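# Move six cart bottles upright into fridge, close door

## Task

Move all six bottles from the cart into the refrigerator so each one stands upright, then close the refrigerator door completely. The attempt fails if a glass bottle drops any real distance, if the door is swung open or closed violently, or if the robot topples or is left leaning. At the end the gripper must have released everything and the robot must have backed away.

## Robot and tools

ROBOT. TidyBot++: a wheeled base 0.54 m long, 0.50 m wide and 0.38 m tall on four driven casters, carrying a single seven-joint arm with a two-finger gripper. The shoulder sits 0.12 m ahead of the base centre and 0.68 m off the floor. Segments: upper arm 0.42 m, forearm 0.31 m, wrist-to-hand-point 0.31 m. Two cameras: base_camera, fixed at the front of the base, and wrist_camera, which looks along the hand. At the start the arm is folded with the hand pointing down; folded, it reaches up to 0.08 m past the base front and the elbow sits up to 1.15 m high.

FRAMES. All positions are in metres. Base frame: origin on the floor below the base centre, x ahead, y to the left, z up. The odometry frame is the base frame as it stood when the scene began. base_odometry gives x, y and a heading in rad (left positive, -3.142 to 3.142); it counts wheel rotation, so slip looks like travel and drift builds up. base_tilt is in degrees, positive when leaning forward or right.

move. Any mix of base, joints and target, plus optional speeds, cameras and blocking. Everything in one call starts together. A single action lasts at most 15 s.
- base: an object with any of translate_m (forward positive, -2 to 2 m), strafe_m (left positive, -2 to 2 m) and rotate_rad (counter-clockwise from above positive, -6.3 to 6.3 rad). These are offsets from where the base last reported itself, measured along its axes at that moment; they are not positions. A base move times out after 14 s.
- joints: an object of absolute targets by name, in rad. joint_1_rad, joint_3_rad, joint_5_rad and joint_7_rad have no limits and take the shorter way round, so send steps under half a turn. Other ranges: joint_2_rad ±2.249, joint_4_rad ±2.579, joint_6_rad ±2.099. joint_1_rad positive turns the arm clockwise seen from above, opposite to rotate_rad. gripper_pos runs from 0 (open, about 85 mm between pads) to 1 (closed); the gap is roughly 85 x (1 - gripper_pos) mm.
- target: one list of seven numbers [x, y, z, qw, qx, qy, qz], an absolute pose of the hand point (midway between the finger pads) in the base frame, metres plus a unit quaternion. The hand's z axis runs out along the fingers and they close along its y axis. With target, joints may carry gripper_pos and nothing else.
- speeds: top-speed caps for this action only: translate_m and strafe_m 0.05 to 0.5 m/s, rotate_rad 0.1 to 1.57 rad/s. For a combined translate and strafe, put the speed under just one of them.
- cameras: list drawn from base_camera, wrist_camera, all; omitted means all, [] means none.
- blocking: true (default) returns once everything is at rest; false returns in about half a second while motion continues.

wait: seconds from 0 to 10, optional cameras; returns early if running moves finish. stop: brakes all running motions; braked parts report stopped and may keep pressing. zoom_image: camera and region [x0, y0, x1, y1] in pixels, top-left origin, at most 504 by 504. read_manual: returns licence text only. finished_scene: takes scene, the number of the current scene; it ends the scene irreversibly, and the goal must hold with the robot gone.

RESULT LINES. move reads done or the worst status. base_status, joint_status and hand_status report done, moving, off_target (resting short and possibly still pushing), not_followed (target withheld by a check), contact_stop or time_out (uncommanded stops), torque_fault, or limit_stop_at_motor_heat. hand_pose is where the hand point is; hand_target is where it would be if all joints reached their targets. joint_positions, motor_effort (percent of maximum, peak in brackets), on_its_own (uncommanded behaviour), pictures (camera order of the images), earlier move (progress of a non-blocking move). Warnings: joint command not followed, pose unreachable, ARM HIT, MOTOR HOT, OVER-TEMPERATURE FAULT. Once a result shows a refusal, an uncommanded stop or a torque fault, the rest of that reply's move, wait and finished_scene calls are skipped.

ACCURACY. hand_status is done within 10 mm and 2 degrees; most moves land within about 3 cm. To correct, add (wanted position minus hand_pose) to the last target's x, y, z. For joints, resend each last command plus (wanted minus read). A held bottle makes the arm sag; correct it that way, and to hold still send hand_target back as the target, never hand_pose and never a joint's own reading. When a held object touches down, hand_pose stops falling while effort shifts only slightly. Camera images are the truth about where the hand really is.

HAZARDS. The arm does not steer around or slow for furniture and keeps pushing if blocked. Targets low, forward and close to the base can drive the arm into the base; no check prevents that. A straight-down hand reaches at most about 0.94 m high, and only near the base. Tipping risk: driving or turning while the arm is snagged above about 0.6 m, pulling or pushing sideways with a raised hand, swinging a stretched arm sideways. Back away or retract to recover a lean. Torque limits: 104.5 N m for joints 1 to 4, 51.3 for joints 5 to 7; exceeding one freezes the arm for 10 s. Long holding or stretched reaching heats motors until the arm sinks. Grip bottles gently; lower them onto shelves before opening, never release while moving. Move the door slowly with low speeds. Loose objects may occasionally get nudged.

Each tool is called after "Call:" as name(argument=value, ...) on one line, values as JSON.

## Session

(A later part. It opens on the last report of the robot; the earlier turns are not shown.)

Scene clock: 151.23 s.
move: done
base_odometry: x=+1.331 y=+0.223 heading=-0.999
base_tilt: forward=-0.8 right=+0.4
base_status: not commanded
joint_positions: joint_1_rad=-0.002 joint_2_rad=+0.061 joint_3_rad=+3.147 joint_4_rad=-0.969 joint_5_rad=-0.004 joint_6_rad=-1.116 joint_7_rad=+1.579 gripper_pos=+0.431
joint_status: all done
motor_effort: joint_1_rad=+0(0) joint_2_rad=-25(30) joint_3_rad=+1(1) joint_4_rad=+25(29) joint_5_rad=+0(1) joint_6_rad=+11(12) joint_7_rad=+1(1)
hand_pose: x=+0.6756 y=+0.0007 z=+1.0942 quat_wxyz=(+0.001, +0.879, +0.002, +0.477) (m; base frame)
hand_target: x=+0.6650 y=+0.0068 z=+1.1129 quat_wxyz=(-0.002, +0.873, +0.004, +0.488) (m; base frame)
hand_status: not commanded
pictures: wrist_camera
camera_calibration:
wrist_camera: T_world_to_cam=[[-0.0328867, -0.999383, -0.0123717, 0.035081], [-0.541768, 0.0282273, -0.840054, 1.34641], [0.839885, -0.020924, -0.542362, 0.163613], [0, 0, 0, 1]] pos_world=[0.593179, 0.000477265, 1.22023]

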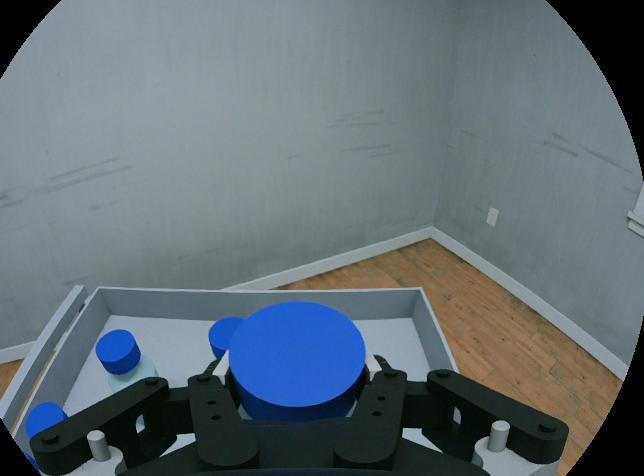

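Call:
move(base={"translate_m": -0.16}, cameras=[])

Call:
move(base={"translate_m": -0.3, "rotate_rad": 2.065}, cameras=["wrist_camera", "base_camera"])

Scene clock: 155.23 s.
move: done
base_odometry: x=+1.244 y=+0.358 heading=-0.999
base_tilt: forward=-0.8 right=+0.4
base_status: done
joint_positions: joint_1_rad=-0.002 joint_2_rad=+0.070 joint_3_rad=+3.147 joint_4_rad=-0.963 joint_5_rad=-0.004 joint_6_rad=-1.125 joint_7_rad=+1.579 gripper_pos=+0.431
joint_status: not commanded
motor_effort: joint_1_rad=+0(1) joint_2_rad=-25(30) joint_3_rad=+1(2) joint_4_rad=+24(26) joint_5_rad=+0(1) joint_6_rad=+11(12) joint_7_rad=+0(1)
hand_pose: x=+0.6775 y=+0.0008 z=+1.0901 quat_wxyz=(+0.001, +0.881, +0.002, +0.472) (m; base frame)
hand_target: x=+0.6650 y=+0.0068 z=+1.1129 quat_wxyz=(-0.002, +0.873, +0.004, +0.488) (m; base frame)
hand_status: not commanded
pictures: none
No camera images: "cameras" was empty.

Scene clock: 158.47 s.
move: done
base_odometry: x=+1.082 y=+0.610 heading=+1.066
base_tilt: forward=-0.8 right=+0.4
base_status: done
joint_positions: joint_1_rad=-0.017 joint_2_rad=+0.079 joint_3_rad=+3.132 joint_4_rad=-0.959 joint_5_rad=-0.014 joint_6_rad=-1.148 joint_7_rad=+1.579 gripper_pos=+0.433
joint_status: not commanded
motor_effort: joint_1_rad=+0(26) joint_2_rad=-26(30) joint_3_rad=+1(25) joint_4_rad=+24(27) joint_5_rad=+0(33) joint_6_rad=+10(20) joint_7_rad=+1(1)
hand_pose: x=+0.6769 y=+0.0194 z=+1.0811 quat_wxyz=(-0.011, +0.888, +0.015, +0.460) (m; base frame)
hand_target: x=+0.6650 y=+0.0068 z=+1.1129 quat_wxyz=(-0.002, +0.873, +0.004, +0.488) (m; base frame)
hand_status: not commanded
pictures: base_camera, wrist_camera
camera_calibration:
wrist_camera: T_world_to_cam=[[0.000994134, -0.999782, -0.0208387, 0.0398895], [-0.575993, 0.0164622, -0.817289, 1.33441], [0.817454, 0.0128154, -0.575851, 0.206556], [0, 0, 0, 1]] pos_world=[0.599721, 0.0152664, 1.21038]

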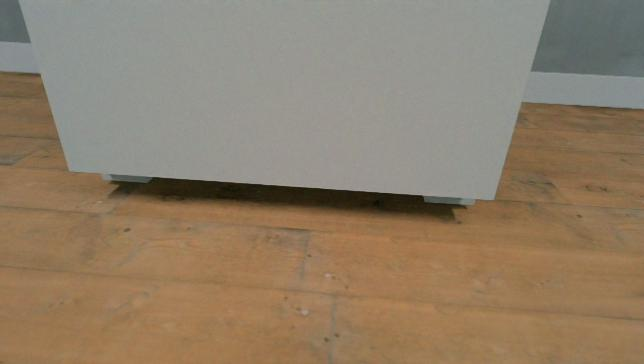

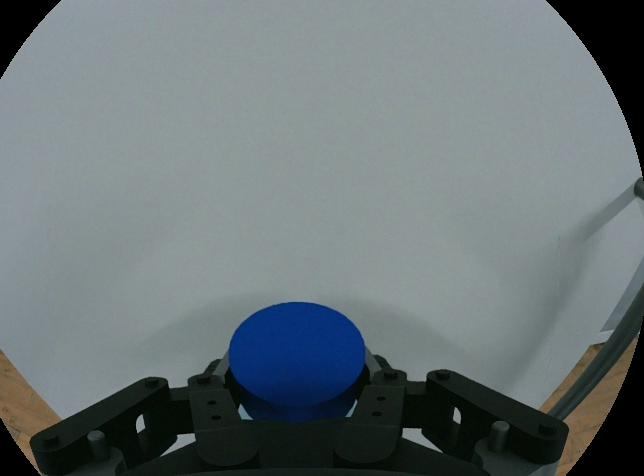

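Call:
move(base={"translate_m": -0.2}, cameras=["wrist_camera"])

Call:
move(base={"translate_m": 0.058, "strafe_m": -0.264, "rotate_rad": -2.065}, cameras=["wrist_camera", "base_camera"])

Scene clock: 164.97 s.
move: done
base_odometry: x=+0.985 y=+0.435 heading=+1.066
base_tilt: forward=-0.9 right=+0.4
base_status: done
joint_positions: joint_1_rad=-0.017 joint_2_rad=+0.068 joint_3_rad=+3.132 joint_4_rad=-0.958 joint_5_rad=-0.014 joint_6_rad=-1.148 joint_7_rad=+1.579 gripper_pos=+0.433
joint_status: not commanded
motor_effort: joint_1_rad=+0(1) joint_2_rad=-25(30) joint_3_rad=+1(1) joint_4_rad=+24(26) joint_5_rad=-1(1) joint_6_rad=+11(12) joint_7_rad=+0(1)
hand_pose: x=+0.6724 y=+0.0193 z=+1.0876 quat_wxyz=(-0.011, +0.885, +0.015, +0.465) (m; base frame)
hand_target: x=+0.6650 y=+0.0068 z=+1.1129 quat_wxyz=(-0.002, +0.873, +0.004, +0.488) (m; base frame)
hand_status: not commanded
pictures: wrist_camera
camera_calibration:
wrist_camera: T_world_to_cam=[[0.00123924, -0.999778, -0.0210238, 0.0399908], [-0.566371, 0.0166251, -0.823983, 1.33792], [0.824149, 0.0129284, -0.566225, 0.199036], [0, 0, 0, 1]] pos_world=[0.593676, 0.0151656, 1.21597]

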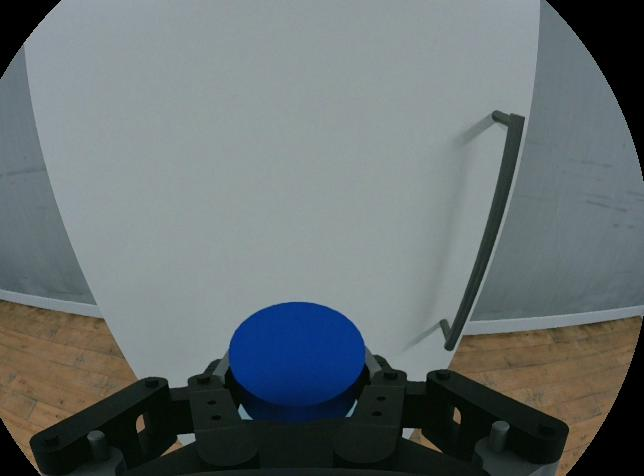

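Scene clock: 167.87 s.
move: done
base_odometry: x=+1.244 y=+0.358 heading=-0.998
base_tilt: forward=-0.8 right=+0.4
base_status: done
joint_positions: joint_1_rad=-0.002 joint_2_rad=+0.091 joint_3_rad=+3.144 joint_4_rad=-0.958 joint_5_rad=-0.011 joint_6_rad=-1.148 joint_7_rad=+1.579 gripper_pos=+0.433
joint_status: not commanded
motor_effort: joint_1_rad=+0(5) joint_2_rad=-26(31) joint_3_rad=+1(6) joint_4_rad=+24(26) joint_5_rad=+0(3) joint_6_rad=+11(11) joint_7_rad=+1(1)
hand_pose: x=+0.6821 y=+0.0049 z=+1.0747 quat_wxyz=(-0.004, +0.891, +0.004, +0.455) (m; base frame)
hand_target: x=+0.6650 y=+0.0068 z=+1.1129 quat_wxyz=(-0.002, +0.873, +0.004, +0.488) (m; base frame)
hand_status: not commanded
pictures: base_camera, wrist_camera
camera_calibration:
wrist_camera: T_world_to_cam=[[-0.0257647, -0.999517, -0.0173808, 0.0398221], [-0.584614, 0.0291686, -0.810787, 1.33119], [0.810902, -0.0107286, -0.585083, 0.213351], [0, 0, 0, 1]] pos_world=[0.606253, 0.0032628, 1.20483]

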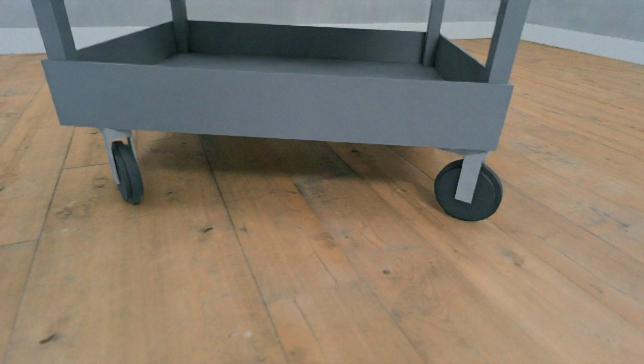

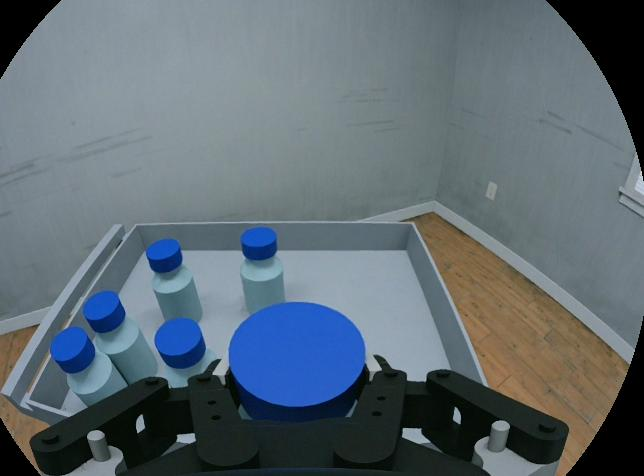

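Call:
move(cameras=["base_camera","wrist_camera"])

Scene clock: 176.30 s.
base_odometry: x=+1.244 y=+0.358 heading=-0.998
base_tilt: forward=-0.8 right=+0.4
base_status: done
joint_positions: joint_1_rad=-0.002 joint_2_rad=+0.091 joint_3_rad=+3.144 joint_4_rad=-0.958 joint_5_rad=-0.011 joint_6_rad=-1.148 joint_7_rad=+1.579 gripper_pos=+0.433
joint_status: not commanded
motor_effort: joint_1_rad=+0(5) joint_2_rad=-26(31) joint_3_rad=+1(6) joint_4_rad=+25(26) joint_5_rad=-1(3) joint_6_rad=+11(11) joint_7_rad=+0(1)
hand_pose: x=+0.6821 y=+0.0049 z=+1.0747 quat_wxyz=(-0.004, +0.891, +0.004, +0.455) (m; base frame)
hand_target: x=+0.6650 y=+0.0068 z=+1.1129 quat_wxyz=(-0.002, +0.873, +0.004, +0.488) (m; base frame)
hand_status: not commanded
pictures: base_camera, wrist_camera
camera_calibration:
wrist_camera: T_world_to_cam=[[-0.0257647, -0.999517, -0.0173808, 0.0398221], [-0.584614, 0.0291686, -0.810787, 1.33119], [0.810902, -0.0107286, -0.585083, 0.213351], [0, 0, 0, 1]] pos_world=[0.606253, 0.0032628, 1.20483]

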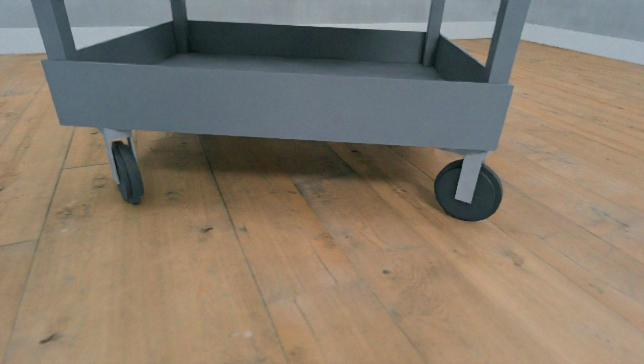

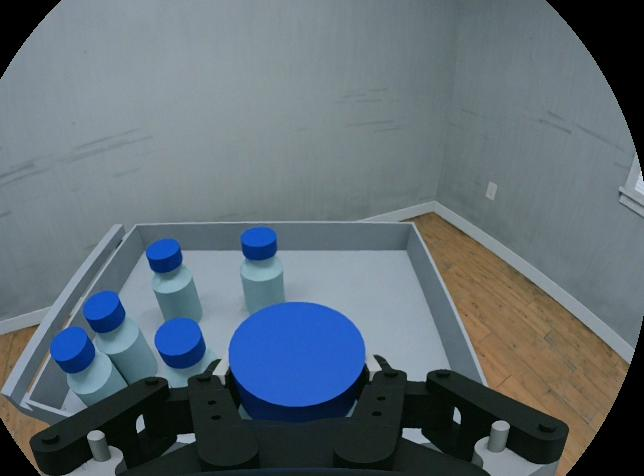

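Call:
move(joints={"joint_2_rad": 0.02, "joint_4_rad": -0.93, "joint_6_rad": -1.172}, cameras=[])

Call:
move(base={"translate_m": 0.16}, speeds={"translate_m": 0.25}, cameras=["wrist_camera"])

Scene clock: 178.90 s.
move: off_target
base_odometry: x=+1.244 y=+0.358 heading=-0.998
base_tilt: forward=-0.8 right=+0.4
base_status: not commanded
joint_positions: joint_1_rad=-0.002 joint_2_rad=+0.061 joint_3_rad=+3.144 joint_4_rad=-0.957 joint_5_rad=-0.011 joint_6_rad=-1.167 joint_7_rad=+1.579 gripper_pos=+0.433
joint_status: joint_2_rad off_target (ended at +0.061, target +0.020); the others done
motor_effort: joint_1_rad=+0(0) joint_2_rad=-25(28) joint_3_rad=+1(1) joint_4_rad=+24(26) joint_5_rad=+0(1) joint_6_rad=+11(12) joint_7_rad=+1(1)
hand_pose: x=+0.6667 y=+0.0049 z=+1.0874 quat_wxyz=(-0.004, +0.888, +0.004, +0.460) (m; base frame)
hand_target: x=+0.6483 y=+0.0066 z=+1.1223 quat_wxyz=(-0.002, +0.873, +0.004, +0.488) (m; base frame)
hand_status: not commanded
pictures: none
No camera images: "cameras" was empty.

Scene clock: 180.47 s.
move: done
base_odometry: x=+1.331 y=+0.223 heading=-0.999
base_tilt: forward=-0.8 right=+0.4
base_status: done
joint_positions: joint_1_rad=-0.002 joint_2_rad=+0.055 joint_3_rad=+3.144 joint_4_rad=-0.956 joint_5_rad=-0.011 joint_6_rad=-1.167 joint_7_rad=+1.579 gripper_pos=+0.433
joint_status: not commanded
motor_effort: joint_1_rad=+0(1) joint_2_rad=-24(29) joint_3_rad=+1(2) joint_4_rad=+24(25) joint_5_rad=+0(1) joint_6_rad=+11(11) joint_7_rad=+1(1)
hand_pose: x=+0.6639 y=+0.0049 z=+1.0916 quat_wxyz=(-0.004, +0.886, +0.004, +0.464) (m; base frame)
hand_target: x=+0.6483 y=+0.0066 z=+1.1223 quat_wxyz=(-0.002, +0.873, +0.004, +0.488) (m; base frame)
hand_status: not commanded
pictures: wrist_camera
camera_calibration:
wrist_camera: T_world_to_cam=[[-0.0252244, -0.999522, -0.0178621, 0.0398048], [-0.568175, 0.0290355, -0.822396, 1.33604], [0.822521, -0.0105956, -0.568636, 0.212251], [0, 0, 0, 1]] pos_world=[0.585528, 0.00324219, 1.22016]

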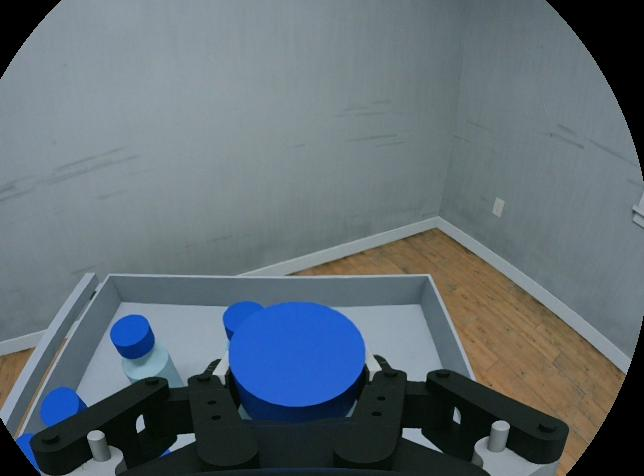

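Call:
move(joints={"joint_2_rad": 0.03, "joint_4_rad": -1.1816, "joint_6_rad": -0.92}, cameras=[])

Call:
move(joints={"joint_2_rad": 0.0, "joint_4_rad": -1.54, "joint_6_rad": -0.58}, cameras=["wrist_camera"])

Scene clock: 183.53 s.
move: done
base_odometry: x=+1.331 y=+0.224 heading=-0.999
base_tilt: forward=-0.8 right=+0.4
base_status: not commanded
joint_positions: joint_1_rad=-0.002 joint_2_rad=+0.060 joint_3_rad=+3.144 joint_4_rad=-1.191 joint_5_rad=-0.011 joint_6_rad=-0.979 joint_7_rad=+1.579 gripper_pos=+0.433
joint_status: all done
motor_effort: joint_1_rad=+0(0) joint_2_rad=-26(28) joint_3_rad=+1(1) joint_4_rad=+26(28) joint_5_rad=+0(1) joint_6_rad=+10(12) joint_7_rad=+0(1)
hand_pose: x=+0.6888 y=+0.0046 z=+1.0099 quat_wxyz=(-0.004, +0.898, +0.003, +0.440) (m; base frame)
hand_target: x=+0.6895 y=+0.0071 z=+1.0473 quat_wxyz=(-0.002, +0.875, +0.004, +0.484) (m; base frame)
hand_status: not commanded
pictures: none
No camera images: "cameras" was empty.

Scene clock: 185.30 s.
move: done
base_odometry: x=+1.330 y=+0.224 heading=-0.999
base_tilt: forward=-0.8 right=+0.4
base_status: not commanded
joint_positions: joint_1_rad=-0.002 joint_2_rad=+0.038 joint_3_rad=+3.144 joint_4_rad=-1.538 joint_5_rad=-0.011 joint_6_rad=-0.635 joint_7_rad=+1.579 gripper_pos=+0.433
joint_status: all done
motor_effort: joint_1_rad=+0(0) joint_2_rad=-25(28) joint_3_rad=+1(1) joint_4_rad=+26(28) joint_5_rad=+0(1) joint_6_rad=+10(11) joint_7_rad=+0(1)
hand_pose: x=+0.6989 y=+0.0037 z=+0.9147 quat_wxyz=(-0.003, +0.894, +0.001, +0.449) (m; base frame)
hand_target: x=+0.6987 y=+0.0071 z=+0.9497 quat_wxyz=(-0.002, +0.872, +0.004, +0.489) (m; base frame)
hand_status: not commanded
pictures: wrist_camera
camera_calibration:
wrist_camera: T_world_to_cam=[[-0.0315614, -0.999329, -0.0185595, 0.0414338], [-0.595203, 0.0337089, -0.802868, 1.21148], [0.802955, -0.014293, -0.595868, 0.121494], [0, 0, 0, 1]] pos_world=[0.624831, 0.00230487, 1.04582]

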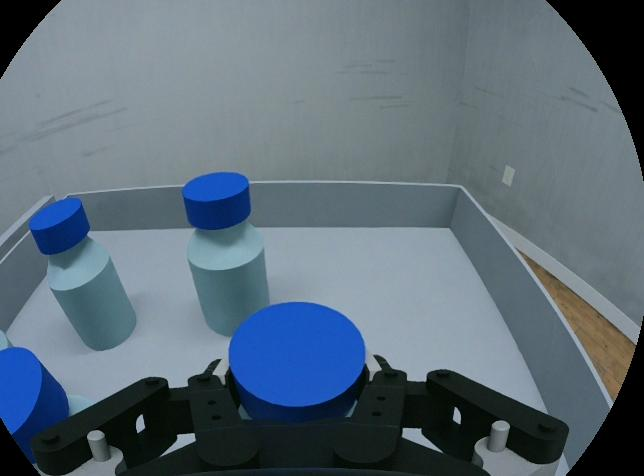

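Call:
move(joints={"joint_2_rad": 0.0, "joint_4_rad": -1.56, "joint_6_rad": -0.505}, cameras=[])

Call:
move(joints={"joint_2_rad": 0.0, "joint_4_rad": -1.58, "joint_6_rad": -0.485}, cameras=["wrist_camera"])

Scene clock: 187.57 s.
move: done
base_odometry: x=+1.330 y=+0.224 heading=-0.999
base_tilt: forward=-0.8 right=+0.4
base_status: not commanded
joint_positions: joint_1_rad=-0.002 joint_2_rad=+0.038 joint_3_rad=+3.144 joint_4_rad=-1.570 joint_5_rad=-0.011 joint_6_rad=-0.556 joint_7_rad=+1.579 gripper_pos=+0.433
joint_status: all done
motor_effort: joint_1_rad=+0(0) joint_2_rad=-27(28) joint_3_rad=+1(1) joint_4_rad=+28(28) joint_5_rad=+0(1) joint_6_rad=+11(12) joint_7_rad=+0(1)
hand_pose: x=+0.7074 y=+0.0035 z=+0.9171 quat_wxyz=(-0.003, +0.883, +0.001, +0.470) (m; base frame)
hand_target: x=+0.7074 y=+0.0072 z=+0.9583 quat_wxyz=(-0.003, +0.859, +0.004, +0.513) (m; base frame)
hand_status: not commanded
pictures: none
No camera images: "cameras" was empty.

Scene clock: 188.13 s.
move: done
base_odometry: x=+1.330 y=+0.224 heading=-0.999
base_tilt: forward=-0.8 right=+0.4
base_status: not commanded
joint_positions: joint_1_rad=-0.002 joint_2_rad=+0.038 joint_3_rad=+3.144 joint_4_rad=-1.585 joint_5_rad=-0.011 joint_6_rad=-0.536 joint_7_rad=+1.579 gripper_pos=+0.433
joint_status: all done
motor_effort: joint_1_rad=+0(0) joint_2_rad=-26(27) joint_3_rad=+1(1) joint_4_rad=+26(28) joint_5_rad=+0(1) joint_6_rad=+11(11) joint_7_rad=+0(1)
hand_pose: x=+0.7078 y=+0.0035 z=+0.9132 quat_wxyz=(-0.003, +0.882, +0.001, +0.472) (m; base frame)
hand_target: x=+0.7073 y=+0.0072 z=+0.9520 quat_wxyz=(-0.003, +0.859, +0.004, +0.513) (m; base frame)
hand_status: not commanded
pictures: wrist_camera
camera_calibration:
wrist_camera: T_world_to_cam=[[-0.0316685, -0.999294, -0.0202034, 0.0429754], [-0.552476, 0.0343461, -0.832821, 1.21266], [0.832927, -0.0152123, -0.553174, 0.0532558], [0, 0, 0, 1]] pos_world=[0.626968, 0.0021051, 1.04026]

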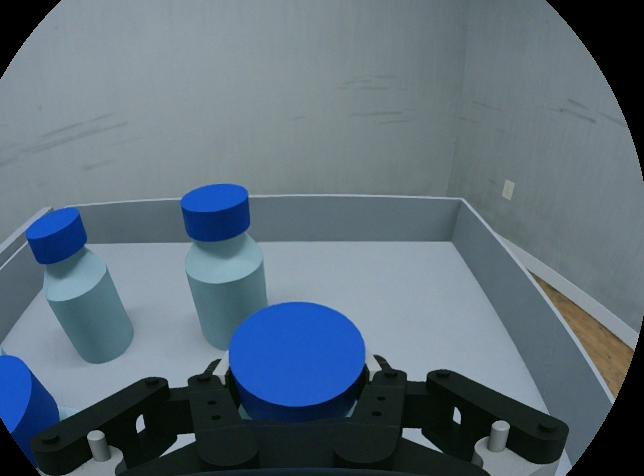

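Call:
move(joints={"joint_2_rad": 0.0, "joint_4_rad": -1.60, "joint_6_rad": -0.465}, cameras=[])

Call:
move(joints={"joint_2_rad": 0.0, "joint_4_rad": -1.62, "joint_6_rad": -0.445}, cameras=[])

Scene clock: 190.17 s.
move: done
base_odometry: x=+1.330 y=+0.224 heading=-0.999
base_tilt: forward=-0.8 right=+0.4
base_status: not commanded
joint_positions: joint_1_rad=-0.002 joint_2_rad=+0.035 joint_3_rad=+3.144 joint_4_rad=-1.600 joint_5_rad=-0.011 joint_6_rad=-0.512 joint_7_rad=+1.579 gripper_pos=+0.433
joint_status: all done
motor_effort: joint_1_rad=+0(0) joint_2_rad=-25(27) joint_3_rad=+1(1) joint_4_rad=+26(28) joint_5_rad=-1(1) joint_6_rad=+10(11) joint_7_rad=+0(1)
hand_pose: x=+0.7085 y=+0.0034 z=+0.9128 quat_wxyz=(-0.003, +0.879, +0.001, +0.477) (m; base frame)
hand_target: x=+0.7072 y=+0.0072 z=+0.9457 quat_wxyz=(-0.003, +0.859, +0.004, +0.513) (m; base frame)
hand_status: not commanded
pictures: none
No camera images: "cameras" was empty.

Scene clock: 190.73 s.
move: done
base_odometry: x=+1.330 y=+0.224 heading=-0.999
base_tilt: forward=-0.8 right=+0.3
base_status: not commanded
joint_positions: joint_1_rad=-0.002 joint_2_rad=+0.031 joint_3_rad=+3.144 joint_4_rad=-1.614 joint_5_rad=-0.011 joint_6_rad=-0.489 joint_7_rad=+1.579 gripper_pos=+0.433
joint_status: all done
motor_effort: joint_1_rad=+0(0) joint_2_rad=-23(25) joint_3_rad=+1(1) joint_4_rad=+25(26) joint_5_rad=-1(1) joint_6_rad=+10(11) joint_7_rad=+0(1)
hand_pose: x=+0.7086 y=+0.0033 z=+0.9127 quat_wxyz=(-0.003, +0.876, +0.001, +0.483) (m; base frame)
hand_target: x=+0.7070 y=+0.0072 z=+0.9394 quat_wxyz=(-0.003, +0.859, +0.004, +0.513) (m; base frame)
hand_status: not commanded
pictures: none
No camera images: "cameras" was empty.

In contact. Release.

Call:
move(joints={"gripper_pos": 0.15}, cameras=["wrist_camera"])

Call:
move(joints={"joint_2_rad": 0.0485, "joint_4_rad": -1.1816, "joint_6_rad": -0.8999}, cameras=["wrist_camera"])

Scene clock: 192.83 s.
move: done
base_odometry: x=+1.330 y=+0.224 heading=-0.999
base_tilt: forward=-0.8 right=+0.4
base_status: not commanded
joint_positions: joint_1_rad=-0.002 joint_2_rad=+0.017 joint_3_rad=+3.144 joint_4_rad=-1.614 joint_5_rad=-0.011 joint_6_rad=-0.474 joint_7_rad=+1.579 gripper_pos=+0.150
joint_status: all done
motor_effort: joint_1_rad=+0(0) joint_2_rad=-21(25) joint_3_rad=+1(1) joint_4_rad=+23(25) joint_5_rad=+0(1) joint_6_rad=+8(10) joint_7_rad=+0(1)
hand_pose: x=+0.7078 y=+0.0033 z=+0.9252 quat_wxyz=(-0.003, +0.869, +0.001, +0.495) (m; base frame)
hand_target: x=+0.7070 y=+0.0072 z=+0.9394 quat_wxyz=(-0.003, +0.859, +0.004, +0.513) (m; base frame)
hand_status: not commanded
pictures: wrist_camera
camera_calibration:
wrist_camera: T_world_to_cam=[[-0.031228, -0.999272, -0.0219309, 0.0443038], [-0.506661, 0.0347396, -0.861445, 1.21671], [0.86158, -0.0157896, -0.507377, -0.00277071], [0, 0, 0, 1]] pos_world=[0.620231, 0.00195975, 1.0477]

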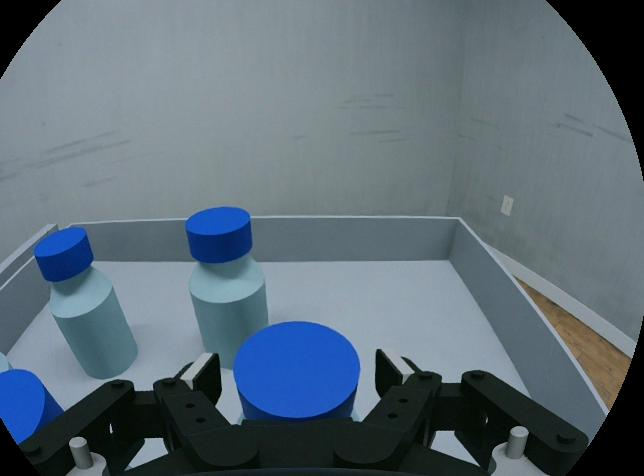

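Scene clock: 194.77 s.
move: done
base_odometry: x=+1.330 y=+0.224 heading=-0.999
base_tilt: forward=-0.8 right=+0.4
base_status: not commanded
joint_positions: joint_1_rad=-0.002 joint_2_rad=+0.037 joint_3_rad=+3.144 joint_4_rad=-1.186 joint_5_rad=-0.011 joint_6_rad=-0.856 joint_7_rad=+1.579 gripper_pos=+0.150
joint_status: all done
motor_effort: joint_1_rad=+0(0) joint_2_rad=-21(23) joint_3_rad=+1(1) joint_4_rad=+22(24) joint_5_rad=+0(1) joint_6_rad=+8(9) joint_7_rad=+1(1)
hand_pose: x=+0.7022 y=+0.0043 z=+1.0578 quat_wxyz=(-0.004, +0.862, +0.003, +0.507) (m; base frame)
hand_target: x=+0.6995 y=+0.0072 z=+1.0420 quat_wxyz=(-0.002, +0.875, +0.004, +0.484) (m; base frame)
hand_status: not commanded
pictures: wrist_camera
camera_calibration:
wrist_camera: T_world_to_cam=[[-0.0264125, -0.999408, -0.0220333, 0.0448325], [-0.484425, 0.0320764, -0.874244, 1.326], [0.874434, -0.0124175, -0.484986, 0.0366278], [0, 0, 0, 1]] pos_world=[0.611502, 0.00272759, 1.178]

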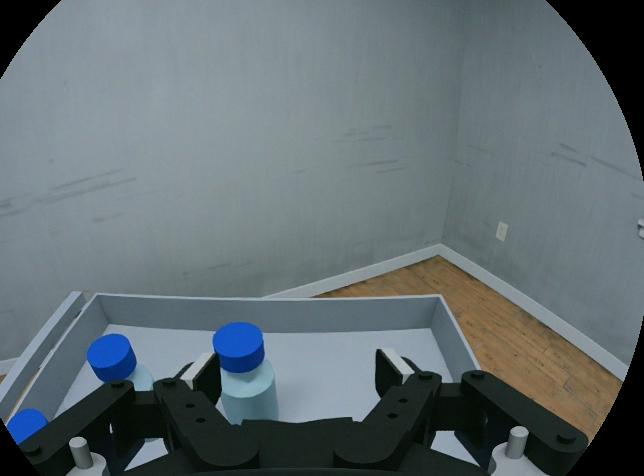

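Call:
move(base={"translate_m": -0.257}, joints={"joint_2_rad": 0.02, "joint_4_rad": -0.93, "joint_6_rad": -1.172, "gripper_pos": 0}, cameras=[])

Call:
move(base={"rotate_rad": 2.063}, cameras=[])

Call:
move(joints={"joint_1_rad": 0, "joint_2_rad": -0.04, "joint_3_rad": 3.1416, "joint_4_rad": -2.04, "joint_5_rad": 0, "joint_6_rad": 0.429, "gripper_pos": 0})

Scene clock: 201.93 s.
move: done
base_odometry: x=+1.191 y=+0.440 heading=-0.999
base_tilt: forward=-0.9 right=+0.4
base_status: done
joint_positions: joint_1_rad=-0.003 joint_2_rad=+0.017 joint_3_rad=+3.144 joint_4_rad=-0.931 joint_5_rad=-0.011 joint_6_rad=-1.129 joint_7_rad=+1.579 gripper_pos=+0.000
joint_status: all done
motor_effort: joint_1_rad=+0(4) joint_2_rad=-19(27) joint_3_rad=+1(4) joint_4_rad=+19(23) joint_5_rad=-1(1) joint_6_rad=+8(8) joint_7_rad=+1(1)
hand_pose: x=+0.6538 y=+0.0053 z=+1.1347 quat_wxyz=(-0.004, +0.862, +0.005, +0.507) (m; base frame)
hand_target: x=+0.6483 y=+0.0066 z=+1.1223 quat_wxyz=(-0.002, +0.873, +0.004, +0.488) (m; base frame)
hand_status: not commanded
pictures: none
No camera images: "cameras" was empty.

Scene clock: 204.53 s.
move: done
base_odometry: x=+1.191 y=+0.440 heading=+1.064
base_tilt: forward=-0.8 right=+0.4
base_status: done
joint_positions: joint_1_rad=-0.005 joint_2_rad=+0.033 joint_3_rad=+3.144 joint_4_rad=-0.931 joint_5_rad=-0.011 joint_6_rad=-1.130 joint_7_rad=+1.579 gripper_pos=+0.000
joint_status: not commanded
motor_effort: joint_1_rad=+0(3) joint_2_rad=-19(24) joint_3_rad=+1(3) joint_4_rad=+19(21) joint_5_rad=-1(2) joint_6_rad=+7(8) joint_7_rad=+0(1)
hand_pose: x=+0.6606 y=+0.0062 z=+1.1262 quat_wxyz=(-0.004, +0.866, +0.005, +0.500) (m; base frame)
hand_target: x=+0.6483 y=+0.0066 z=+1.1223 quat_wxyz=(-0.002, +0.873, +0.004, +0.488) (m; base frame)
hand_status: not commanded
pictures: none
No camera images: "cameras" was empty.

Scene clock: 207.33 s.
move: done
base_odometry: x=+1.191 y=+0.440 heading=+1.064
base_tilt: forward=-0.8 right=+0.4
base_status: not commanded
joint_positions: joint_1_rad=-0.005 joint_2_rad=-0.019 joint_3_rad=+3.144 joint_4_rad=-2.020 joint_5_rad=-0.011 joint_6_rad=+0.391 joint_7_rad=+1.579 gripper_pos=+0.000
joint_status: all done
motor_effort: joint_1_rad=+0(1) joint_2_rad=-19(23) joint_3_rad=+1(2) joint_4_rad=+22(24) joint_5_rad=+0(2) joint_6_rad=+9(10) joint_7_rad=+0(1)
hand_pose: x=+0.7077 y=+0.0018 z=+0.9594 quat_wxyz=(+0.000, +0.721, -0.001, +0.693) (m; base frame)
hand_target: x=+0.6993 y=+0.0013 z=+0.9713 quat_wxyz=(+0.000, +0.707, +0.000, +0.707) (m; base frame)
hand_status: not commanded
pictures: base_camera, wrist_camera
camera_calibration:
wrist_camera: T_world_to_cam=[[-0.0239602, -0.999119, -0.0344634, 0.0504331], [-0.035948, 0.035312, -0.99873, 1.04481], [0.999066, -0.0226908, -0.0367624, -0.534118], [0, 0, 0, 1]] pos_world=[0.572387, 0.00137451, 1.02559]

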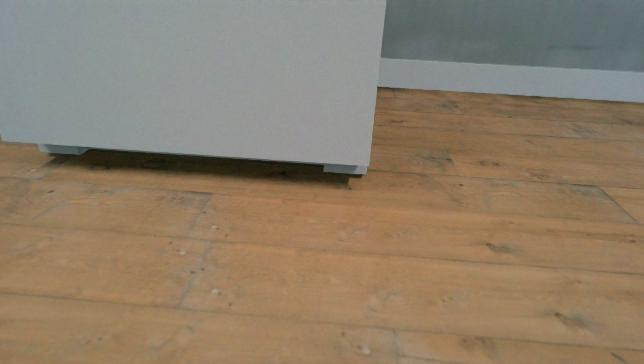

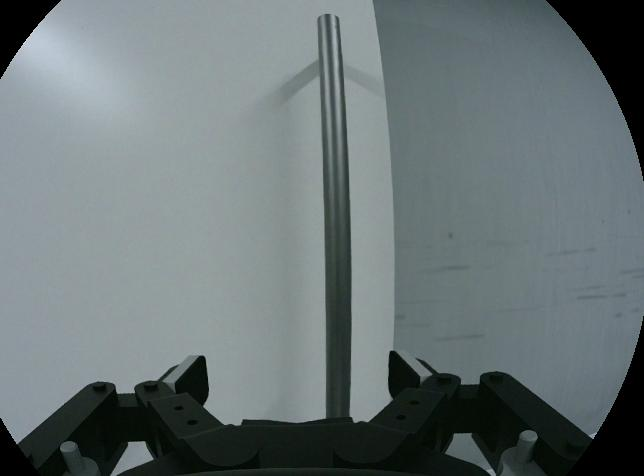

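Call:
move(base={"translate_m": 0.055, "strafe_m": -0.025}, speeds={"translate_m": 0.1}, cameras=["wrist_camera"])

Scene clock: 221.83 s.
move: done
base_odometry: x=+1.240 y=+0.476 heading=+1.064
base_tilt: forward=-0.8 right=+0.4
base_status: done
joint_positions: joint_1_rad=-0.005 joint_2_rad=-0.029 joint_3_rad=+3.144 joint_4_rad=-2.023 joint_5_rad=-0.011 joint_6_rad=+0.395 joint_7_rad=+1.579 gripper_pos=+0.000
joint_status: not commanded
motor_effort: joint_1_rad=+0(1) joint_2_rad=-19(22) joint_3_rad=+1(2) joint_4_rad=+21(22) joint_5_rad=+0(1) joint_6_rad=+8(9) joint_7_rad=+0(1)
hand_pose: x=+0.7046 y=+0.0017 z=+0.9649 quat_wxyz=(+0.000, +0.717, -0.001, +0.697) (m; base frame)
hand_target: x=+0.6993 y=+0.0013 z=+0.9713 quat_wxyz=(+0.000, +0.707, +0.000, +0.707) (m; base frame)
hand_status: not commanded
pictures: wrist_camera
camera_calibration:
wrist_camera: T_world_to_cam=[[-0.0236115, -0.999117, -0.0347642, 0.0505687], [-0.0247806, 0.0353481, -0.999068, 1.04267], [0.999414, -0.0227281, -0.0255933, -0.54191], [0, 0, 0, 1]] pos_world=[0.568625, 0.00135098, 1.02959]

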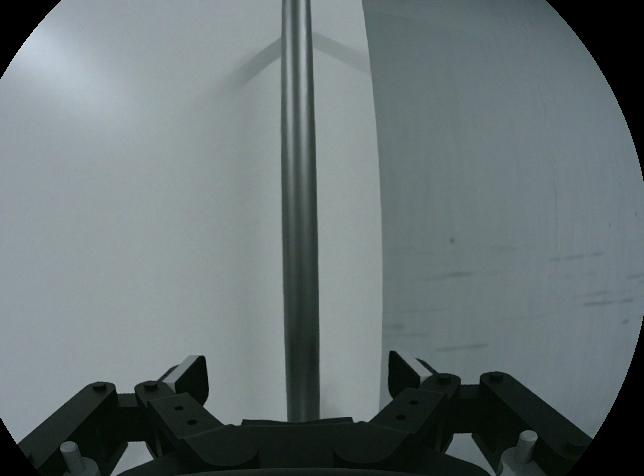

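Call:
move(base={"translate_m": 0.06, "strafe_m": -0.003}, speeds={"translate_m": 0.08}, cameras=["wrist_camera", "base_camera"])

Scene clock: 227.13 s.
move: done
base_odometry: x=+1.272 y=+0.526 heading=+1.064
base_tilt: forward=-0.8 right=+0.4
base_status: done
joint_positions: joint_1_rad=-0.005 joint_2_rad=-0.074 joint_3_rad=+3.142 joint_4_rad=-2.063 joint_5_rad=-0.011 joint_6_rad=+0.396 joint_7_rad=+1.579 gripper_pos=+0.000
joint_status: not commanded
motor_effort: joint_1_rad=+1(3) joint_2_rad=-10(19) joint_3_rad=+2(4) joint_4_rad=+28(31) joint_5_rad=+0(1) joint_6_rad=+11(12) joint_7_rad=+1(1)
hand_pose: x=+0.6863 y=+0.0024 z=+0.9669 quat_wxyz=(-0.001, +0.715, -0.001, +0.699) (m; base frame)
hand_target: x=+0.6993 y=+0.0013 z=+0.9713 quat_wxyz=(+0.000, +0.707, +0.000, +0.707) (m; base frame)
hand_status: not commanded
pictures: base_camera, wrist_camera
camera_calibration:
wrist_camera: T_world_to_cam=[[-0.0222324, -0.999143, -0.0349006, 0.0500147], [-0.0196993, 0.0353403, -0.999181, 1.04077], [0.999559, -0.0215267, -0.0204681, -0.528526], [0, 0, 0, 1]] pos_world=[0.549907, 0.00181326, 1.03085]

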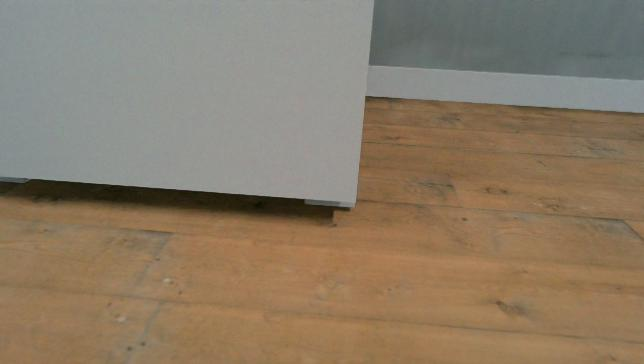

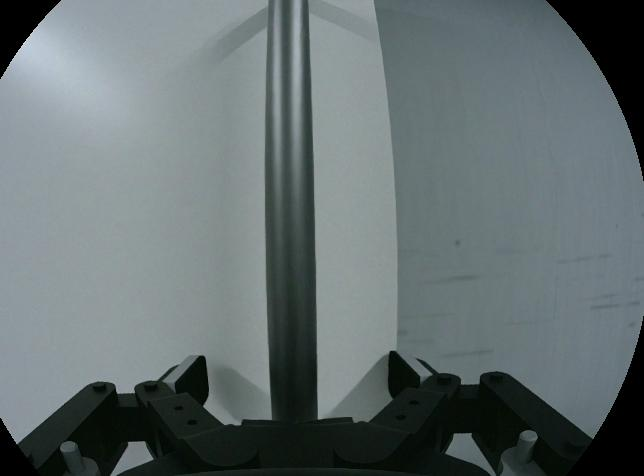

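Call:
move(base={"translate_m": -0.028}, speeds={"translate_m": 0.08}, cameras=[])

Call:
move(joints={"gripper_pos": 0.87}, cameras=["wrist_camera"])

Scene clock: 231.70 s.
move: done
base_odometry: x=+1.258 y=+0.502 heading=+1.064
base_tilt: forward=-0.8 right=+0.4
base_status: done
joint_positions: joint_1_rad=-0.005 joint_2_rad=-0.040 joint_3_rad=+3.142 joint_4_rad=-2.032 joint_5_rad=-0.011 joint_6_rad=+0.405 joint_7_rad=+1.579 gripper_pos=+0.000
joint_status: not commanded
motor_effort: joint_1_rad=+0(1) joint_2_rad=-18(20) joint_3_rad=+1(2) joint_4_rad=+22(28) joint_5_rad=+0(1) joint_6_rad=+9(10) joint_7_rad=+0(1)
hand_pose: x=+0.7003 y=+0.0024 z=+0.9683 quat_wxyz=(-0.001, +0.713, -0.001, +0.701) (m; base frame)
hand_target: x=+0.6993 y=+0.0013 z=+0.9713 quat_wxyz=(+0.000, +0.707, +0.000, +0.707) (m; base frame)
hand_status: not commanded
pictures: none
No camera images: "cameras" was empty.

Scene clock: 232.73 s.
move: done
base_odometry: x=+1.258 y=+0.502 heading=+1.064
base_tilt: forward=-0.8 right=+0.4
base_status: not commanded
joint_positions: joint_1_rad=-0.005 joint_2_rad=-0.038 joint_3_rad=+3.142 joint_4_rad=-2.031 joint_5_rad=-0.011 joint_6_rad=+0.405 joint_7_rad=+1.579 gripper_pos=+0.863
joint_status: all done
motor_effort: joint_1_rad=+1(3) joint_2_rad=-18(22) joint_3_rad=+2(4) joint_4_rad=+21(22) joint_5_rad=+0(1) joint_6_rad=+8(9) joint_7_rad=+1(1)
hand_pose: x=+0.7009 y=+0.0027 z=+0.9682 quat_wxyz=(-0.001, +0.713, -0.001, +0.701) (m; base frame)
hand_target: x=+0.6993 y=+0.0013 z=+0.9713 quat_wxyz=(+0.000, +0.707, +0.000, +0.707) (m; base frame)
hand_status: not commanded
pictures: wrist_camera
camera_calibration:
wrist_camera: T_world_to_cam=[[-0.021703, -0.999153, -0.0349613, 0.0503712], [-0.0142693, 0.0352755, -0.999276, 1.03869], [0.999663, -0.0211884, -0.0150228, -0.54846], [0, 0, 0, 1]] pos_world=[0.56419, 0.00206727, 1.03146]

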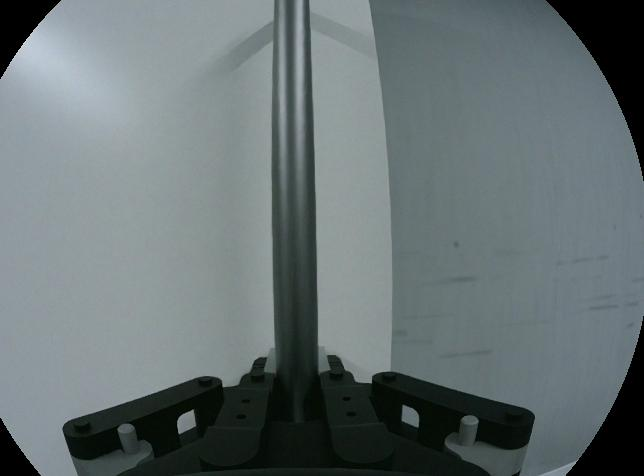

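Call:
move(base={"translate_m": -0.23, "strafe_m": 0.09}, speeds={"translate_m": 0.15}, cameras=[])

Call:
move(base={"translate_m": -0.162, "strafe_m": 0.291, "rotate_rad": -0.175}, speeds={"translate_m": 0.15, "rotate_rad": 0.1}, cameras=[])

Call:
move(base={"translate_m": -0.086, "strafe_m": 0.429, "rotate_rad": -0.345}, speeds={"translate_m": 0.15, "rotate_rad": 0.115}, cameras=["wrist_camera"])

Call:
move(base={"translate_m": -0.075, "strafe_m": 0.305, "rotate_rad": -0.24}, speeds={"translate_m": 0.15, "rotate_rad": 0.11}, cameras=["wrist_camera"])

Scene clock: 248.20 s.
move: done
base_odometry: x=+1.068 y=+0.345 heading=+1.065
base_tilt: forward=-0.9 right=+0.4
base_status: done
joint_positions: joint_1_rad=-0.007 joint_2_rad=-0.031 joint_3_rad=+3.138 joint_4_rad=-2.031 joint_5_rad=-0.011 joint_6_rad=+0.433 joint_7_rad=+1.579 gripper_pos=+0.863
joint_status: not commanded
motor_effort: joint_1_rad=+2(6) joint_2_rad=-21(42) joint_3_rad=+3(6) joint_4_rad=+19(23) joint_5_rad=-1(2) joint_6_rad=+9(10) joint_7_rad=+1(2)
hand_pose: x=+0.7030 y=+0.0066 z=+0.9728 quat_wxyz=(-0.003, +0.706, +0.002, +0.709) (m; base frame)
hand_target: x=+0.6993 y=+0.0013 z=+0.9713 quat_wxyz=(+0.000, +0.707, +0.000, +0.707) (m; base frame)
hand_status: not commanded
pictures: none
No camera images: "cameras" was empty.

Scene clock: 251.23 s.
move: done
base_odometry: x=+0.735 y=+0.344 heading=+0.889
base_tilt: forward=-0.9 right=+0.4
base_status: done
joint_positions: joint_1_rad=-0.010 joint_2_rad=-0.027 joint_3_rad=+3.131 joint_4_rad=-2.022 joint_5_rad=-0.011 joint_6_rad=+0.433 joint_7_rad=+1.579 gripper_pos=+0.863
joint_status: not commanded
motor_effort: joint_1_rad=+0(8) joint_2_rad=-19(24) joint_3_rad=+1(9) joint_4_rad=+19(22) joint_5_rad=+0(3) joint_6_rad=+7(9) joint_7_rad=+1(2)
hand_pose: x=+0.7053 y=+0.0117 z=+0.9758 quat_wxyz=(-0.006, +0.704, +0.005, +0.710) (m; base frame)
hand_target: x=+0.6993 y=+0.0013 z=+0.9713 quat_wxyz=(+0.000, +0.707, +0.000, +0.707) (m; base frame)
hand_status: not commanded
pictures: none
No camera images: "cameras" was empty.

Scene clock: 254.80 s.
move: done
base_odometry: x=+0.347 y=+0.547 heading=+0.544
base_tilt: forward=-0.8 right=+0.4
base_status: done
joint_positions: joint_1_rad=-0.022 joint_2_rad=-0.022 joint_3_rad=+3.126 joint_4_rad=-2.015 joint_5_rad=-0.011 joint_6_rad=+0.433 joint_7_rad=+1.579 gripper_pos=+0.863
joint_status: not commanded
motor_effort: joint_1_rad=+5(10) joint_2_rad=-23(25) joint_3_rad=+6(10) joint_4_rad=+17(22) joint_5_rad=-2(4) joint_6_rad=+7(9) joint_7_rad=+1(1)
hand_pose: x=+0.7073 y=+0.0222 z=+0.9772 quat_wxyz=(-0.012, +0.703, +0.011, +0.711) (m; base frame)
hand_target: x=+0.6993 y=+0.0013 z=+0.9713 quat_wxyz=(+0.000, +0.707, +0.000, +0.707) (m; base frame)
hand_status: not commanded
pictures: wrist_camera
camera_calibration:
wrist_camera: T_world_to_cam=[[0.0121654, -0.999312, -0.0350325, 0.0464867], [0.0126611, 0.0351862, -0.999301, 1.02799], [0.999846, 0.0117133, 0.0130804, -0.5826], [0, 0, 0, 1]] pos_world=[0.568929, 0.0171079, 1.03652]

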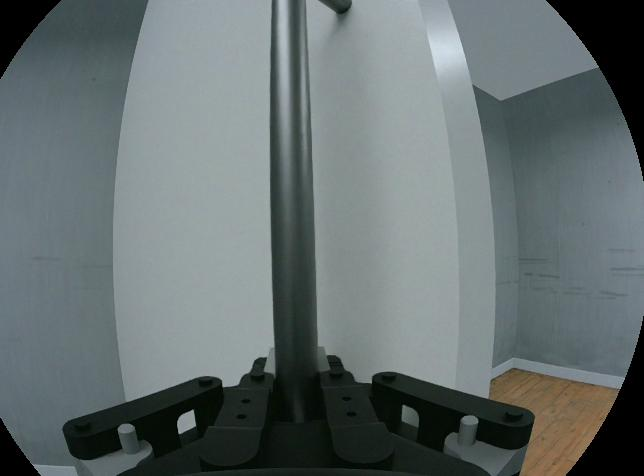

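Scene clock: 257.47 s.
move: done
base_odometry: x=+0.125 y=+0.770 heading=+0.304
base_tilt: forward=-0.8 right=+0.4
base_status: done
joint_positions: joint_1_rad=-0.039 joint_2_rad=-0.025 joint_3_rad=+3.109 joint_4_rad=-2.018 joint_5_rad=-0.011 joint_6_rad=+0.433 joint_7_rad=+1.579 gripper_pos=+0.863
joint_status: not commanded
motor_effort: joint_1_rad=+9(11) joint_2_rad=-21(26) joint_3_rad=+10(12) joint_4_rad=+18(21) joint_5_rad=-3(4) joint_6_rad=+8(9) joint_7_rad=+1(1)
hand_pose: x=+0.7046 y=+0.0420 z=+0.9768 quat_wxyz=(-0.024, +0.703, +0.023, +0.710) (m; base frame)
hand_target: x=+0.6993 y=+0.0013 z=+0.9713 quat_wxyz=(+0.000, +0.707, +0.000, +0.707) (m; base frame)
hand_status: not commanded
pictures: wrist_camera
camera_calibration:
wrist_camera: T_world_to_cam=[[0.045914, -0.998366, -0.034004, 0.0414972], [0.0109115, 0.0345391, -0.999344, 1.02822], [0.998886, 0.0455128, 0.0124795, -0.580332], [0, 0, 0, 1]] pos_world=[0.56656, 0.0323282, 1.03619]

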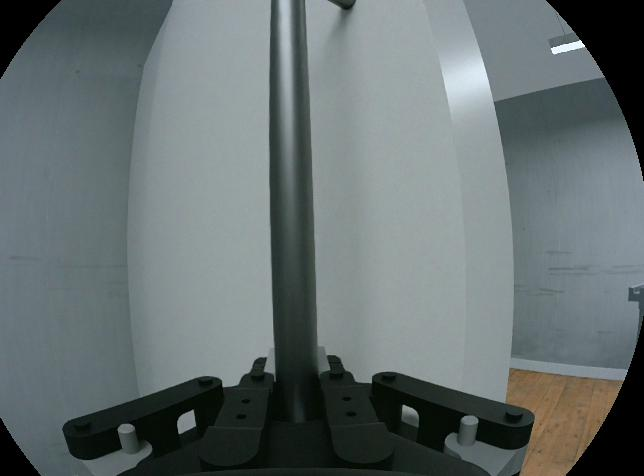

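Call:
move(base={"translate_m": -0.059, "strafe_m": 0.189, "rotate_rad": -0.12}, speeds={"translate_m": 0.15, "rotate_rad": 0.1}, cameras=["wrist_camera"])

Call:
move(base={"translate_m": -0.052, "strafe_m": 0.157, "rotate_rad": -0.10}, speeds={"translate_m": 0.12, "rotate_rad": 0.1}, cameras=["wrist_camera", "base_camera"])

Scene clock: 265.33 s.
move: done
base_odometry: x=+0.013 y=+0.932 heading=+0.181
base_tilt: forward=-0.5 right=+0.4
base_status: done
joint_positions: joint_1_rad=+0.046 joint_2_rad=+0.114 joint_3_rad=+3.186 joint_4_rad=-1.879 joint_5_rad=-0.010 joint_6_rad=+0.453 joint_7_rad=+1.579 gripper_pos=+0.863
joint_status: not commanded
motor_effort: joint_1_rad=-7(12) joint_2_rad=-51(53) joint_3_rad=-8(13) joint_4_rad=-10(18) joint_5_rad=+2(5) joint_6_rad=+1(8) joint_7_rad=+1(1)
hand_pose: x=+0.7628 y=-0.0567 z=+0.9806 quat_wxyz=(+0.035, +0.695, -0.031, +0.717) (m; base frame)
hand_target: x=+0.6993 y=+0.0013 z=+0.9713 quat_wxyz=(+0.000, +0.707, +0.000, +0.707) (m; base frame)
hand_status: not commanded
pictures: wrist_camera
camera_calibration:
wrist_camera: T_world_to_cam=[[-0.114414, -0.992999, -0.0293634, 0.0584148], [0.036139, 0.0253776, -0.999025, 1.01473], [0.992776, -0.115363, 0.0329824, -0.658619], [0, 0, 0, 1]] pos_world=[0.623873, -0.0437259, 1.03718]

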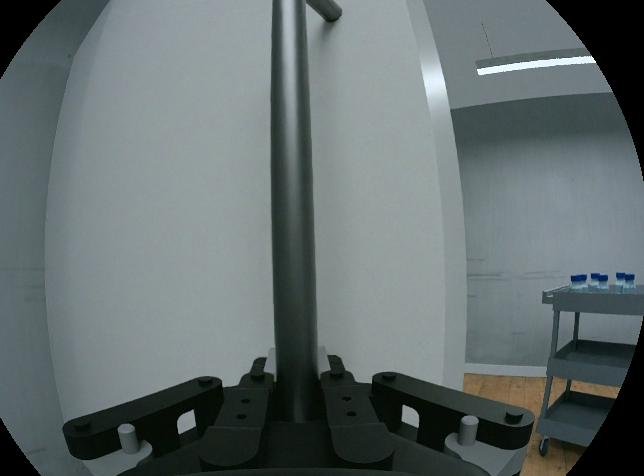

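Scene clock: 269.13 s.
move: time_out
base_odometry: x=-0.066 y=+1.075 heading=+0.075
base_tilt: forward=+0.4 right=+0.4
base_status: translate_m time_out (by the wheels' count: -0.052 of -0.052); strafe_m time_out (by the wheels' count: +0.156 of +0.157); rotate_rad time_out (by the wheels' count: -0.106 of -0.100)
joint_positions: joint_1_rad=+0.085 joint_2_rad=+0.114 joint_3_rad=+3.227 joint_4_rad=-1.869 joint_5_rad=-0.013 joint_6_rad=+0.466 joint_7_rad=+1.579 gripper_pos=+0.863
joint_status: not commanded
motor_effort: joint_1_rad=-13(21) joint_2_rad=-51(52) joint_3_rad=-12(20) joint_4_rad=-10(16) joint_5_rad=+4(7) joint_6_rad=+1(3) joint_7_rad=+1(2)
hand_pose: x=+0.7579 y=-0.1069 z=+0.9907 quat_wxyz=(+0.066, +0.685, -0.058, +0.723) (m; base frame)
hand_target: x=+0.6993 y=+0.0013 z=+0.9713 quat_wxyz=(+0.000, +0.707, +0.000, +0.707) (m; base frame)
hand_status: not commanded
pictures: base_camera, wrist_camera
camera_calibration:
wrist_camera: T_world_to_cam=[[-0.193515, -0.980697, -0.0280394, 0.0682652], [0.060373, 0.0166221, -0.998037, 1.00598], [0.979238, -0.194828, 0.055991, -0.680857], [0, 0, 0, 1]] pos_world=[0.619197, -0.0824243, 1.04405]

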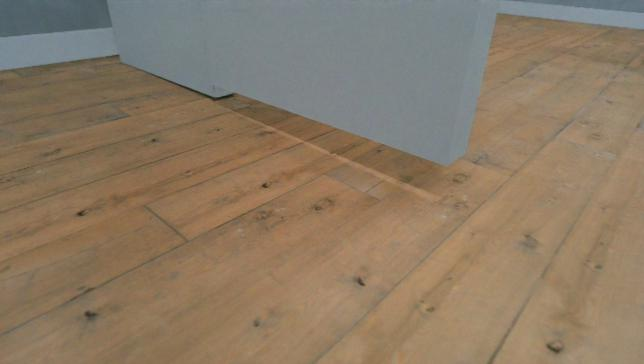

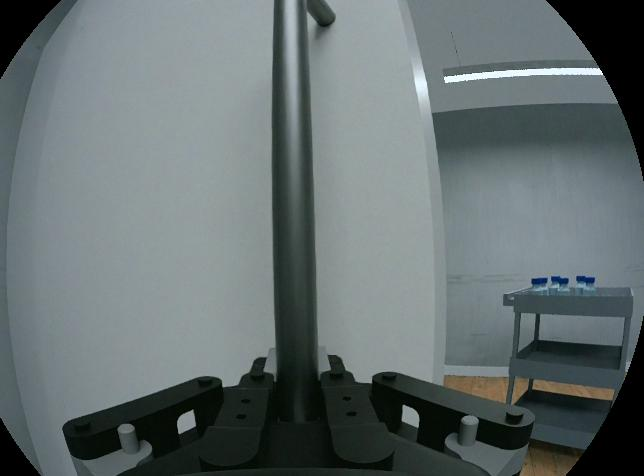

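Call:
move(base={"translate_m": 0.055, "strafe_m": -0.075}, speeds={"translate_m": 0.1}, cameras=["base_camera"])

Scene clock: 275.70 s.
move: done
base_odometry: x=-0.005 y=+1.005 heading=+0.076
base_tilt: forward=-0.8 right=+0.4
base_status: done
joint_positions: joint_1_rad=+0.015 joint_2_rad=+0.003 joint_3_rad=+3.160 joint_4_rad=-2.006 joint_5_rad=-0.013 joint_6_rad=+0.465 joint_7_rad=+1.579 gripper_pos=+0.863
joint_status: not commanded
motor_effort: joint_1_rad=-1(11) joint_2_rad=-26(53) joint_3_rad=-1(11) joint_4_rad=+16(19) joint_5_rad=+0(3) joint_6_rad=+8(8) joint_7_rad=+0(1)
hand_pose: x=+0.7160 y=-0.0205 z=+0.9774 quat_wxyz=(+0.013, +0.697, -0.015, +0.716) (m; base frame)
hand_target: x=+0.6993 y=+0.0013 z=+0.9713 quat_wxyz=(+0.000, +0.707, +0.000, +0.707) (m; base frame)
hand_status: not commanded
pictures: base_camera

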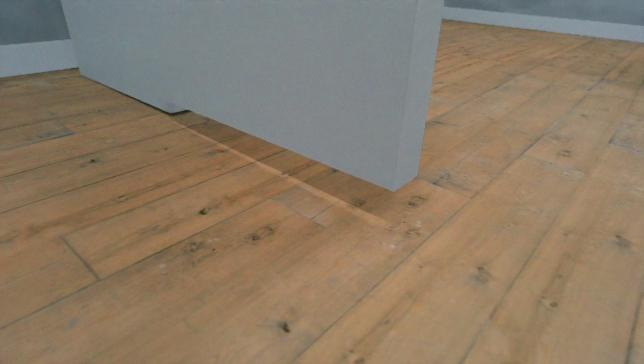

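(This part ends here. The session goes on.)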